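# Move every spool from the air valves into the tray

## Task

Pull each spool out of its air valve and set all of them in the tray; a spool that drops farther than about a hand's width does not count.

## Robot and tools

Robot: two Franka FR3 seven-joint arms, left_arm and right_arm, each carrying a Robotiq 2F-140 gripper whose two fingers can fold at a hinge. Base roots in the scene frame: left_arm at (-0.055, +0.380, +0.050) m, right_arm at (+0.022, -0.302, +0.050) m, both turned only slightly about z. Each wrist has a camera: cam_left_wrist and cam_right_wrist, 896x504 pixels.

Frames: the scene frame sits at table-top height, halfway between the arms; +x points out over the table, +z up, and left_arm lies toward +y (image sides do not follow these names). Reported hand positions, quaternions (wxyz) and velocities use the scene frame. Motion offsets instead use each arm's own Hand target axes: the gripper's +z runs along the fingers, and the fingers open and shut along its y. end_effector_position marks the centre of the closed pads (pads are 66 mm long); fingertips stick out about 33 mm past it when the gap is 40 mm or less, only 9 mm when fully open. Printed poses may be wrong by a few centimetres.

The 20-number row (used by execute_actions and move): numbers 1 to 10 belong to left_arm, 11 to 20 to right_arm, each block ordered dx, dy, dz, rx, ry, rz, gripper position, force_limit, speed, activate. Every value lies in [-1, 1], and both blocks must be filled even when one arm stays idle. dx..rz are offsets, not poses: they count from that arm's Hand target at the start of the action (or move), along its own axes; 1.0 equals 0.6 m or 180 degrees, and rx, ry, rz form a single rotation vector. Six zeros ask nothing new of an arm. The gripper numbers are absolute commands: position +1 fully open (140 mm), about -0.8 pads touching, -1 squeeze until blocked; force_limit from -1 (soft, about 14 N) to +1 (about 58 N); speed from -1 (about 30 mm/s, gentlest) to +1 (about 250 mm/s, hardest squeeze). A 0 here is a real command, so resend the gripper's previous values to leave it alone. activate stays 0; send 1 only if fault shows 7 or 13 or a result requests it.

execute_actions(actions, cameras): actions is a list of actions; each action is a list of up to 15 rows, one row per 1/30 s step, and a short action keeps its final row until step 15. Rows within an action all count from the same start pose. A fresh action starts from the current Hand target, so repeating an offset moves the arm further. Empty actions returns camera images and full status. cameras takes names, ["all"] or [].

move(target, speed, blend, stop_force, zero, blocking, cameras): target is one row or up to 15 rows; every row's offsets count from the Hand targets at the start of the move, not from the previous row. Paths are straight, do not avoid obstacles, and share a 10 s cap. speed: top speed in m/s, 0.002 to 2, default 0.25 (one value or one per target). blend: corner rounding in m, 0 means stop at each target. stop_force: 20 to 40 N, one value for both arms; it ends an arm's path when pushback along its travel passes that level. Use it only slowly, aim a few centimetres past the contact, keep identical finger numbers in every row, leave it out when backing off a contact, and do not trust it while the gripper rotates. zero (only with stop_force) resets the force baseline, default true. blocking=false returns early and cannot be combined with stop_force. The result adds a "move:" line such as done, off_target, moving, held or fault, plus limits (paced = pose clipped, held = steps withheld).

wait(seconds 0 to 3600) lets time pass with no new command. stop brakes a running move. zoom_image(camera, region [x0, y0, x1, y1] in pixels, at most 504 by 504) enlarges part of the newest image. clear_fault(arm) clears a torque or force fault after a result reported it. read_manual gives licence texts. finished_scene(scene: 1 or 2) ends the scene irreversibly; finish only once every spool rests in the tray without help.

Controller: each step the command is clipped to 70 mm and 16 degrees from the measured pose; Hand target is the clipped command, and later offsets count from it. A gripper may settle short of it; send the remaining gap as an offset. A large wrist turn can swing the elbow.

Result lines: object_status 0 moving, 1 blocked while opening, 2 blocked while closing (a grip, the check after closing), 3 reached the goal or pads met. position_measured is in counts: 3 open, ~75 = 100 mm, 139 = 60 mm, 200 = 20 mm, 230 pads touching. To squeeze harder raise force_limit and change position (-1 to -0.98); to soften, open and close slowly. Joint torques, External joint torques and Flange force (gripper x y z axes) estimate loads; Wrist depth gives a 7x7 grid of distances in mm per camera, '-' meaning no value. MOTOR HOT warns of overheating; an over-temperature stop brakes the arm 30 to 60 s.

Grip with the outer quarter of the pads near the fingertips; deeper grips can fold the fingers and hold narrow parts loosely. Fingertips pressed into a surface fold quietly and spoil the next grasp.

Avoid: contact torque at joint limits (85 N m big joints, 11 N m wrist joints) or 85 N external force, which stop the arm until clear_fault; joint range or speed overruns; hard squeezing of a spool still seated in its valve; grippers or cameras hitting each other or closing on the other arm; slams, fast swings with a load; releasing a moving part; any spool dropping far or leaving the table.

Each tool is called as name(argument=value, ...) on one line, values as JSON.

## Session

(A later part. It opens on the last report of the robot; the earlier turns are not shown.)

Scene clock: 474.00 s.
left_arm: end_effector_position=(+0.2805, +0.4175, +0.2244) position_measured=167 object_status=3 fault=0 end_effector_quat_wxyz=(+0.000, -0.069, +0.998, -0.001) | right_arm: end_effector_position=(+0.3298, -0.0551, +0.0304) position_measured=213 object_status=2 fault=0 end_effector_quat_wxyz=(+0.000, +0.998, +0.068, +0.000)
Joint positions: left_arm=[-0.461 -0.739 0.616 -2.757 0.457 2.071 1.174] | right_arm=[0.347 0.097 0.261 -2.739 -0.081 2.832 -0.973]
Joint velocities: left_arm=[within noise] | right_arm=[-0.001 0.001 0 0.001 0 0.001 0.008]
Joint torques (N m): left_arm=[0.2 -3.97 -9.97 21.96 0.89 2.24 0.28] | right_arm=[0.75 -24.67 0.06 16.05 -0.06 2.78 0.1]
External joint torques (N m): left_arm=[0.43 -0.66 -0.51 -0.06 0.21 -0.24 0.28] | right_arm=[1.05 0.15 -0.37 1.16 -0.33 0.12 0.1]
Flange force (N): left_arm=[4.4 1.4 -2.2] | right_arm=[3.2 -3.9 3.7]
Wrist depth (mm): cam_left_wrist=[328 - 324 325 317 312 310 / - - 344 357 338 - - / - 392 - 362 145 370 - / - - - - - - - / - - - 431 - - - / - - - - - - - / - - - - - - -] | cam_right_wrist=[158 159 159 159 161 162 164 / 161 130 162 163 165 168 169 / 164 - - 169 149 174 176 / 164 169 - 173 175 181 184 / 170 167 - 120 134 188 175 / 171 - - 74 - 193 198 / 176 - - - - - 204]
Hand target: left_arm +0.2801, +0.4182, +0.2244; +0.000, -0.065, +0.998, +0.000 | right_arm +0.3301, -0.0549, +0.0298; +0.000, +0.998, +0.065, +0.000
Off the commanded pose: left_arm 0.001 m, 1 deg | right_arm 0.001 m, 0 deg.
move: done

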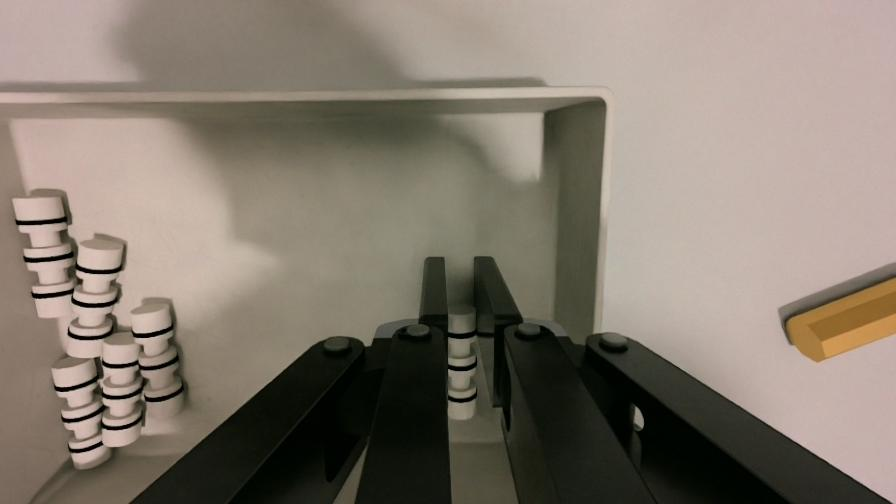

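move(target=[[0,0,0,0,0,0,-0.3,0.5,-1,0,0,0,0.003,0,0,0,-0.54,-1,-0.8,0],[0,0,0,0,0,0,-0.3,0.5,-1,0,0,0,-0.172,0,0,0,-0.54,-1,-0.8,0],[0,0,0,0,0,0,-0.3,0.5,-1,0,0.4139,-0.2377,-0.172,0,0,0,-0.54,-1,-0.8,0],[0,0,0,0,0,0,-0.3,0.5,-1,0,0.4139,-0.2377,-0.085,0,0,0,-0.54,-1,-0.8,0]], cameras=["cam_right_wrist"], speed=[0.1,0.2,0.35,0.15], blend=[0,0.03,0.03,0])

zoom_image(camera="cam_right_wrist", region=[350, 200, 600, 450])

Scene clock: 479.17 s.
left_arm: end_effector_position=(+0.2805, +0.4175, +0.2244) position_measured=167 object_status=3 fault=0 end_effector_quat_wxyz=(+0.000, -0.069, +0.998, -0.001) | right_arm: end_effector_position=(+0.5562, +0.1184, +0.0798) position_measured=197 object_status=3 fault=0 end_effector_quat_wxyz=(+0.001, +0.998, +0.069, -0.002)
Joint positions: left_arm=[-0.461 -0.739 0.616 -2.757 0.457 2.071 1.174] | right_arm=[0.452 0.631 0.19 -1.672 -0.147 2.286 -0.955]
Joint velocities: left_arm=[within noise] | right_arm=[0.005 0 -0.003 0.001 0 0.002 0.004]
Joint torques (N m): left_arm=[0.23 -3.98 -9.93 22.04 0.88 2.25 0.27] | right_arm=[0.1 -50.26 2.79 23.14 0.6 2.89 0.15]
External joint torques (N m): left_arm=[0.47 -0.69 -0.45 0.02 0.2 -0.24 0.27] | right_arm=[0.62 -1.35 -1.13 0.52 -0.01 0.23 0.15]
Flange force (N): left_arm=[4.2 1.5 -2.2] | right_arm=[-1.5 0.0 -1.4]
Wrist depth (mm): cam_left_wrist=[325 334 330 - 312 321 308 / 348 - - 351 - 340 330 / 390 - - 381 123 - - / 416 413 - 395 124 - - / - - - - - - - / - - - - - - - / - - - - - - -] | cam_right_wrist=[205 207 209 210 210 216 215 / 212 213 215 217 219 222 - / 219 221 225 227 227 229 232 / 228 229 233 232 238 242 242 / 236 238 237 127 211 188 189 / 244 244 - 177 - 88 181 / - - - - - - -]
Hand target: left_arm +0.2801, +0.4182, +0.2244; +0.000, -0.065, +0.998, +0.000 | right_arm +0.5578, +0.1188, +0.0809; +0.000, +0.998, +0.065, +0.000
Off the commanded pose: left_arm 0.001 m, 1 deg | right_arm 0.002 m, 1 deg.
move: done; blend cut to 0.0261 m at target 3

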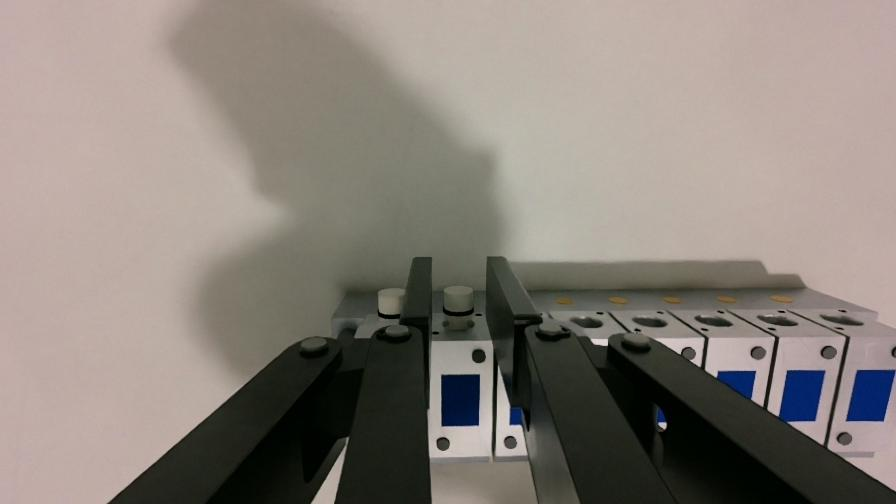

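Scaled by 2.016 from the camera's image (finer frame: 1280x720).

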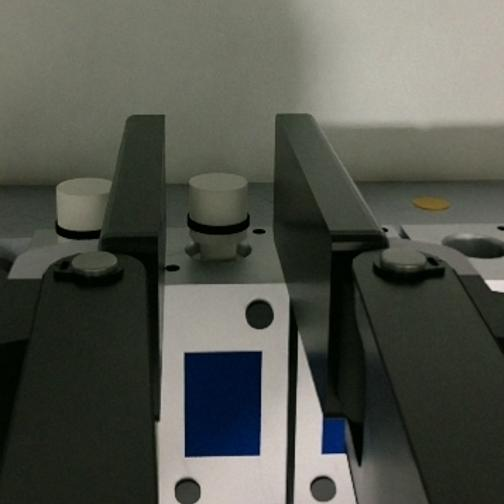

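move(target=[[0,0,0,0,0,0,-0.3,0.5,-1,0,-0.0005,-0.0005,0.03,0,0,0,-0.54,-1,-0.8,0],[0,0,0,0,0,0,-0.3,0.5,-1,0,-0.0005,-0.0005,0.03,0,0,0,-1,-0.5,-1,0],[0,0,0,0,0,0,-0.3,0.5,-1,0,0.1,-0.0005,0.03,0,0,0,-1,-0.5,-1,0],[0,0,0,0,0,0,-0.3,0.5,-1,0,0.1,-0.0005,-0.087,0,0,0,-1,-0.5,-1,0],[0,0,0,0,0,0,-0.3,0.5,-1,0,-0.4152,0.2461,-0.087,0,0,0,-1,-0.5,-1,0],[0,0,0,0,0,0,-0.3,0.5,-1,0,-0.4152,0.2461,0.085,0,0,0,-1,-0.5,-1,0]], cameras=["cam_right_wrist"], speed=[0.08,0.06,0.07,0.2,0.35,0.15], blend=[0,0,0.01,0.02,0.03,0])

Scene clock: 487.20 s.
left_arm: end_effector_position=(+0.2805, +0.4175, +0.2244) position_measured=167 object_status=3 fault=0 end_effector_quat_wxyz=(+0.000, -0.069, +0.998, -0.001) | right_arm: end_effector_position=(+0.3297, -0.0602, +0.0304) position_measured=213 object_status=2 fault=0 end_effector_quat_wxyz=(+0.000, +0.998, +0.068, +0.000)
Joint positions: left_arm=[-0.461 -0.739 0.616 -2.757 0.457 2.071 1.174] | right_arm=[0.388 0.089 0.213 -2.749 -0.062 2.836 -0.996]
Joint velocities: left_arm=[within noise] | right_arm=[-0.001 0 -0.001 -0.002 0 0.001 0.006]
Joint torques (N m): left_arm=[0.22 -3.98 -9.93 21.96 0.88 2.26 0.32] | right_arm=[0.75 -24.69 -0.09 15.93 -0.06 2.8 0.03]
External joint torques (N m): left_arm=[0.41 -0.57 -0.46 -0.19 0.2 -0.25 0.32] | right_arm=[1.02 0.31 -0.38 0.96 -0.33 0.11 0.03]
Flange force (N): left_arm=[4.2 1.4 -1.8] | right_arm=[2.9 -3.3 3.6]
Wrist depth (mm): cam_left_wrist=[- - - - 316 314 311 / 335 - - - 340 - 332 / - - - 370 122 359 355 / - - - - - - 382 / - - - - - - - / - - - - - - - / - - - - - - -] | cam_right_wrist=[158 158 158 160 161 162 164 / 152 123 130 163 166 168 169 / - - - 169 171 174 175 / 170 - 174 170 175 181 182 / 167 176 - 116 119 190 172 / 174 - - 74 - 193 196 / 178 - - - - - 204]
Hand target: left_arm +0.2801, +0.4182, +0.2244; +0.000, -0.065, +0.998, +0.000 | right_arm +0.3300, -0.0600, +0.0298; +0.000, +0.998, +0.065, +0.000
Off the commanded pose: left_arm 0.001 m, 1 deg | right_arm 0.001 m, 0 deg.
move: done

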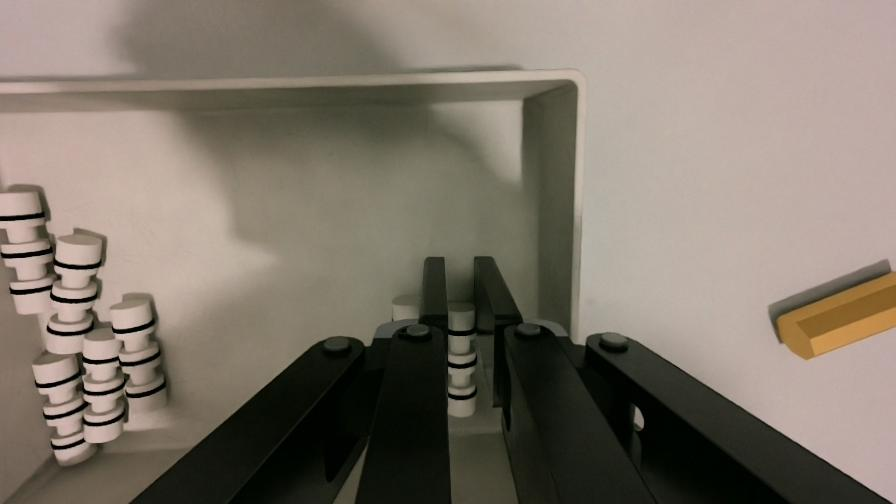

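move(target=[[0,0,0,0,0,0,-0.3,0.5,-1,0,0,0,0.003,0,0,0,-0.54,-1,-1,0],[0,0,0,0,0,0,-0.3,0.5,-1,0,0,0,-0.172,0,0,0,-0.54,-1,-1,0],[0,0,0,0,0,0,-0.3,0.5,-1,0,0.4147,-0.2922,-0.172,0,0,0,-0.54,-1,-1,0],[0,0,0,0,0,0,-0.3,0.5,-1,0,0.4147,-0.2922,-0.085,0,0,0,-0.54,-1,-1,0]], cameras=["cam_right_wrist"], speed=[0.1,0.2,0.35,0.15], blend=[0,0.03,0.03,0])

zoom_image(camera="cam_right_wrist", region=[350, 200, 600, 450])

Scene clock: 493.23 s.
left_arm: end_effector_position=(+0.2805, +0.4175, +0.2244) position_measured=167 object_status=3 fault=0 end_effector_quat_wxyz=(+0.000, -0.069, +0.998, -0.001) | right_arm: end_effector_position=(+0.5524, +0.1457, +0.0798) position_measured=197 object_status=3 fault=0 end_effector_quat_wxyz=(+0.001, +0.998, +0.069, -0.002)
Joint positions: left_arm=[-0.461 -0.739 0.616 -2.757 0.457 2.071 1.174] | right_arm=[0.518 0.67 0.159 -1.6 -0.127 2.257 -0.936]
Joint velocities: left_arm=[within noise] | right_arm=[0.004 -0.001 -0.006 0.001 0 0.003 0.005]
Joint torques (N m): left_arm=[0.25 -3.98 -9.95 21.97 0.89 2.24 0.3] | right_arm=[-0.26 -51.76 3.46 23.56 0.62 2.71 0.06]
External joint torques (N m): left_arm=[0.44 -0.58 -0.5 -0.17 0.2 -0.26 0.3] | right_arm=[0.4 -1.2 0.06 0.49 -0.01 0.04 0.06]
Flange force (N): left_arm=[4.3 1.4 -1.9] | right_arm=[-1.1 0.0 -1.8]
Wrist depth (mm): cam_left_wrist=[- 327 331 - 319 313 310 / 347 - 321 348 340 - - / - - - 367 131 - 360 / - - - - - - - / - - - - - - - / - - - - - - - / - - - - - - -] | cam_right_wrist=[208 208 210 210 213 215 217 / 212 214 216 218 219 222 224 / 220 221 223 226 229 230 233 / 229 231 233 233 238 241 242 / 236 239 238 172 212 195 190 / 247 - - 176 - 88 181 / - - - 182 - - -]
Hand target: left_arm +0.2801, +0.4182, +0.2244; +0.000, -0.065, +0.998, +0.000 | right_arm +0.5539, +0.1461, +0.0809; +0.000, +0.998, +0.065, +0.000
Off the commanded pose: left_arm 0.001 m, 1 deg | right_arm 0.002 m, 1 deg.
move: done; blend cut to 0.0261 m at target 3

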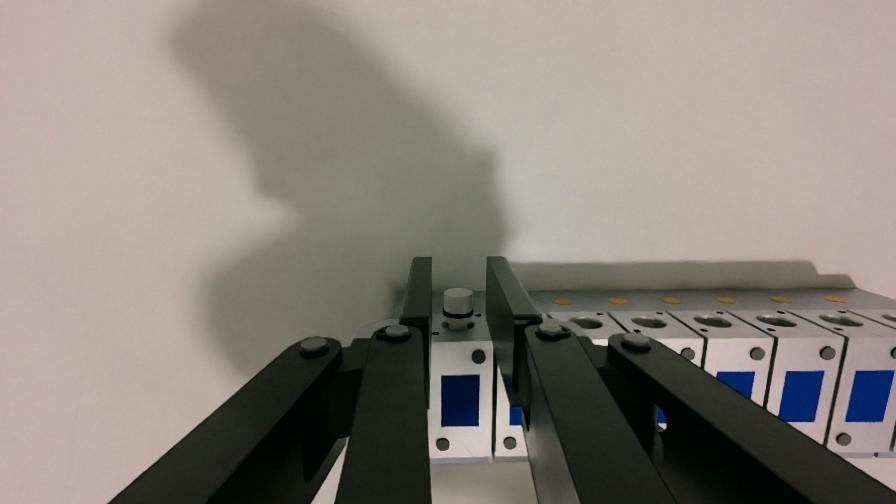

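Scaled by 2.016 from the camera's image (finer frame: 1280x720).

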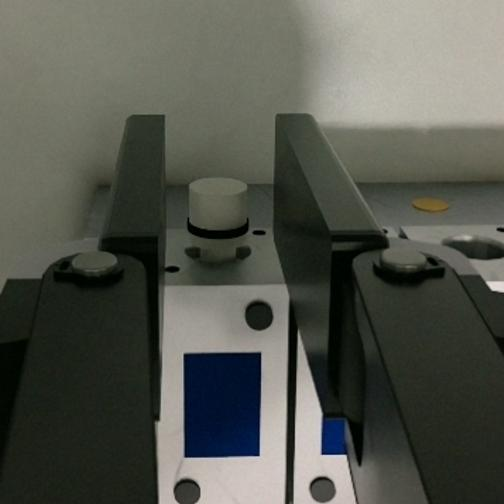

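move(target=[[0,0,0,0,0,0,-0.3,0.5,-1,0,-0.0005,-0.0005,0.03,0,0,0,-0.54,-1,-0.8,0],[0,0,0,0,0,0,-0.3,0.5,-1,0,-0.0005,-0.0005,0.03,0,0,0,-1,-0.5,-1,0],[0,0,0,0,0,0,-0.3,0.5,-1,0,0.1,-0.0005,0.03,0,0,0,-1,-0.5,-1,0],[0,0,0,0,0,0,-0.3,0.5,-1,0,0.1,-0.0005,-0.087,0,0,0,-1,-0.5,-1,0],[0,0,0,0,0,0,-0.3,0.5,-1,0,-0.4028,0.2014,-0.087,0,0,0,-1,-0.5,-1,0]], cameras=["cam_right_wrist"], speed=[0.08,0.06,0.07,0.2,0.35], blend=[0,0,0.01,0.02,0])

Scene clock: 501.37 s.
left_arm: end_effector_position=(+0.2805, +0.4175, +0.2244) position_measured=167 object_status=3 fault=0 end_effector_quat_wxyz=(+0.000, -0.069, +0.998, -0.001) | right_arm: end_effector_position=(+0.3297, -0.0055, +0.1323) position_measured=213 object_status=2 fault=0 end_effector_quat_wxyz=(+0.002, +0.998, +0.063, +0.000)
Joint positions: left_arm=[-0.461 -0.739 0.616 -2.757 0.457 2.071 1.174] | right_arm=[0.492 -0.129 0.231 -2.616 0.043 2.487 -0.961]
Joint velocities: left_arm=[within noise] | right_arm=[0 -0.001 0 0 0.002 0.003 -0.003]
Joint torques (N m): left_arm=[0.23 -3.92 -9.92 22 0.88 2.24 0.29] | right_arm=[0.82 -23.96 -1.42 20.4 0.9 2.76 -0.31]
External joint torques (N m): left_arm=[0.39 -0.58 -0.51 -0.11 0.2 -0.26 0.3] | right_arm=[1.12 -0.93 -0.22 -0.2 0.4 0.1 -0.31]
Flange force (N): left_arm=[4.1 1.3 -2.0] | right_arm=[-3.7 2.3 -2.5]
Wrist depth (mm): cam_left_wrist=[- 335 327 325 313 313 310 / - - 349 341 331 339 333 / - 395 - - 123 - - / - - - - - - - / - - - - - - - / - - - - - - - / - - - 526 - - -] | cam_right_wrist=[247 - 255 - 257 260 262 / 259 260 260 264 264 270 271 / 268 270 267 271 - 278 281 / 278 276 275 278 - - 278 / - 291 274 119 106 309 303 / 300 - - - - 308 323 / 309 - - - - - -]
Hand target: left_arm +0.2801, +0.4182, +0.2244; +0.000, -0.065, +0.998, +0.000 | right_arm +0.3299, -0.0050, +0.1329; +0.000, +0.998, +0.065, +0.000
Off the commanded pose: left_arm 0.001 m, 1 deg | right_arm 0.001 m, 0 deg.
move: done

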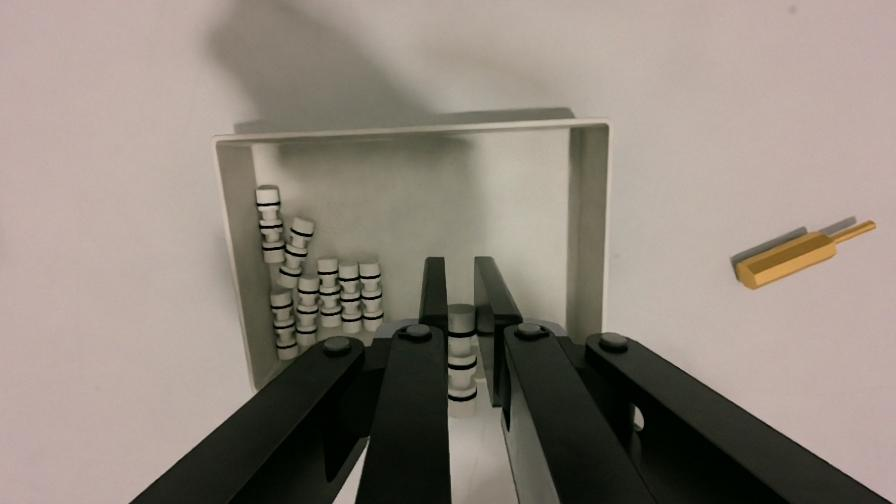

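move(target=[[0,0,0,0,0,0,-0.3,0.5,-1,0,0,0,0.174,0,0,0,-1,-0.5,-1,0],[0,0,0,0,0,0,-0.3,0.5,-1,0,0,0,0.174,0,0,0,-0.54,-1,-1,0],[0,0,0,0,0,0,-0.3,0.5,-1,0,-0.05,0,-0.15,0,0,0,-0.54,-1,-1,0]], cameras=["cam_right_wrist"], speed=[0.15,0.1,0.2])

Scene clock: 507.40 s.
left_arm: end_effector_position=(+0.2805, +0.4175, +0.2244) position_measured=167 object_status=3 fault=0 end_effector_quat_wxyz=(+0.000, -0.069, +0.998, -0.001) | right_arm: end_effector_position=(+0.3008, -0.0086, +0.2224) position_measured=197 object_status=3 fault=0 end_effector_quat_wxyz=(+0.001, +0.998, +0.062, +0.001)
Joint positions: left_arm=[-0.461 -0.739 0.616 -2.757 0.457 2.071 1.174] | right_arm=[0.572 -0.382 0.188 -2.594 0.084 2.217 -0.95]
Joint velocities: left_arm=[within noise] | right_arm=[0.002 0 -0.002 -0.001 0 -0.005 -0.001]
Joint torques (N m): left_arm=[0.26 -3.98 -9.92 22 0.86 2.25 0.31] | right_arm=[1.46 -18 -2.31 23.5 0.65 2.25 -0.27]
External joint torques (N m): left_arm=[0.44 -0.66 -0.48 -0.06 0.18 -0.24 0.31] | right_arm=[1.72 -0.73 0.19 0 0 -0.43 -0.27]
Flange force (N): left_arm=[4.3 1.5 -2.1] | right_arm=[-3.5 0.8 -2.5]
Wrist depth (mm): cam_left_wrist=[- 329 324 - - 316 - / 348 357 342 - 345 347 332 / 366 - - - 145 - 354 / - - - - - - - / - - - - - - - / - - - - - - - / - - - - - - -] | cam_right_wrist=[- 329 336 345 341 340 348 / 340 344 338 349 358 348 356 / 356 - 336 383 356 360 380 / 370 384 368 368 378 - 375 / - 388 385 131 390 - - / 400 395 - - - 83 433 / - - - - - - -]
Hand target: left_arm +0.2801, +0.4182, +0.2244; +0.000, -0.065, +0.998, +0.000 | right_arm +0.3001, -0.0089, +0.2229; +0.000, +0.998, +0.065, +0.000
Off the commanded pose: left_arm 0.001 m, 1 deg | right_arm 0.001 m, 0 deg.
move: done

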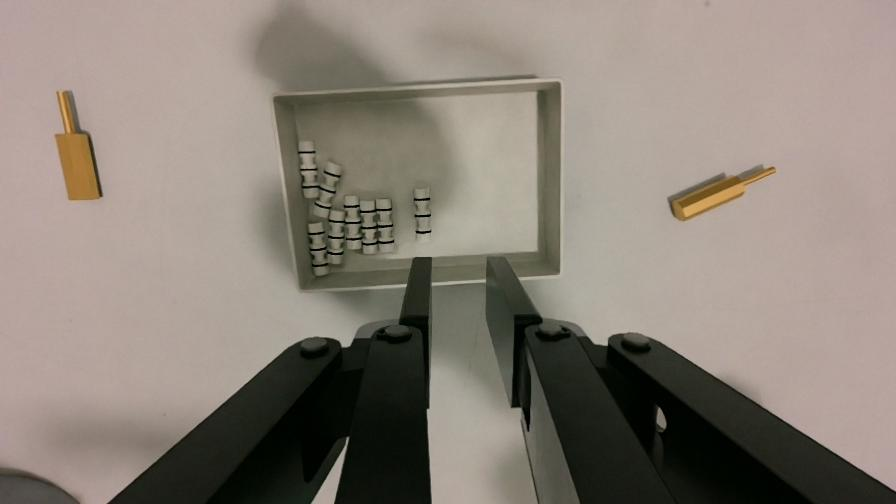

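finished_scene(scene=1)

The scene is finished: the task was done.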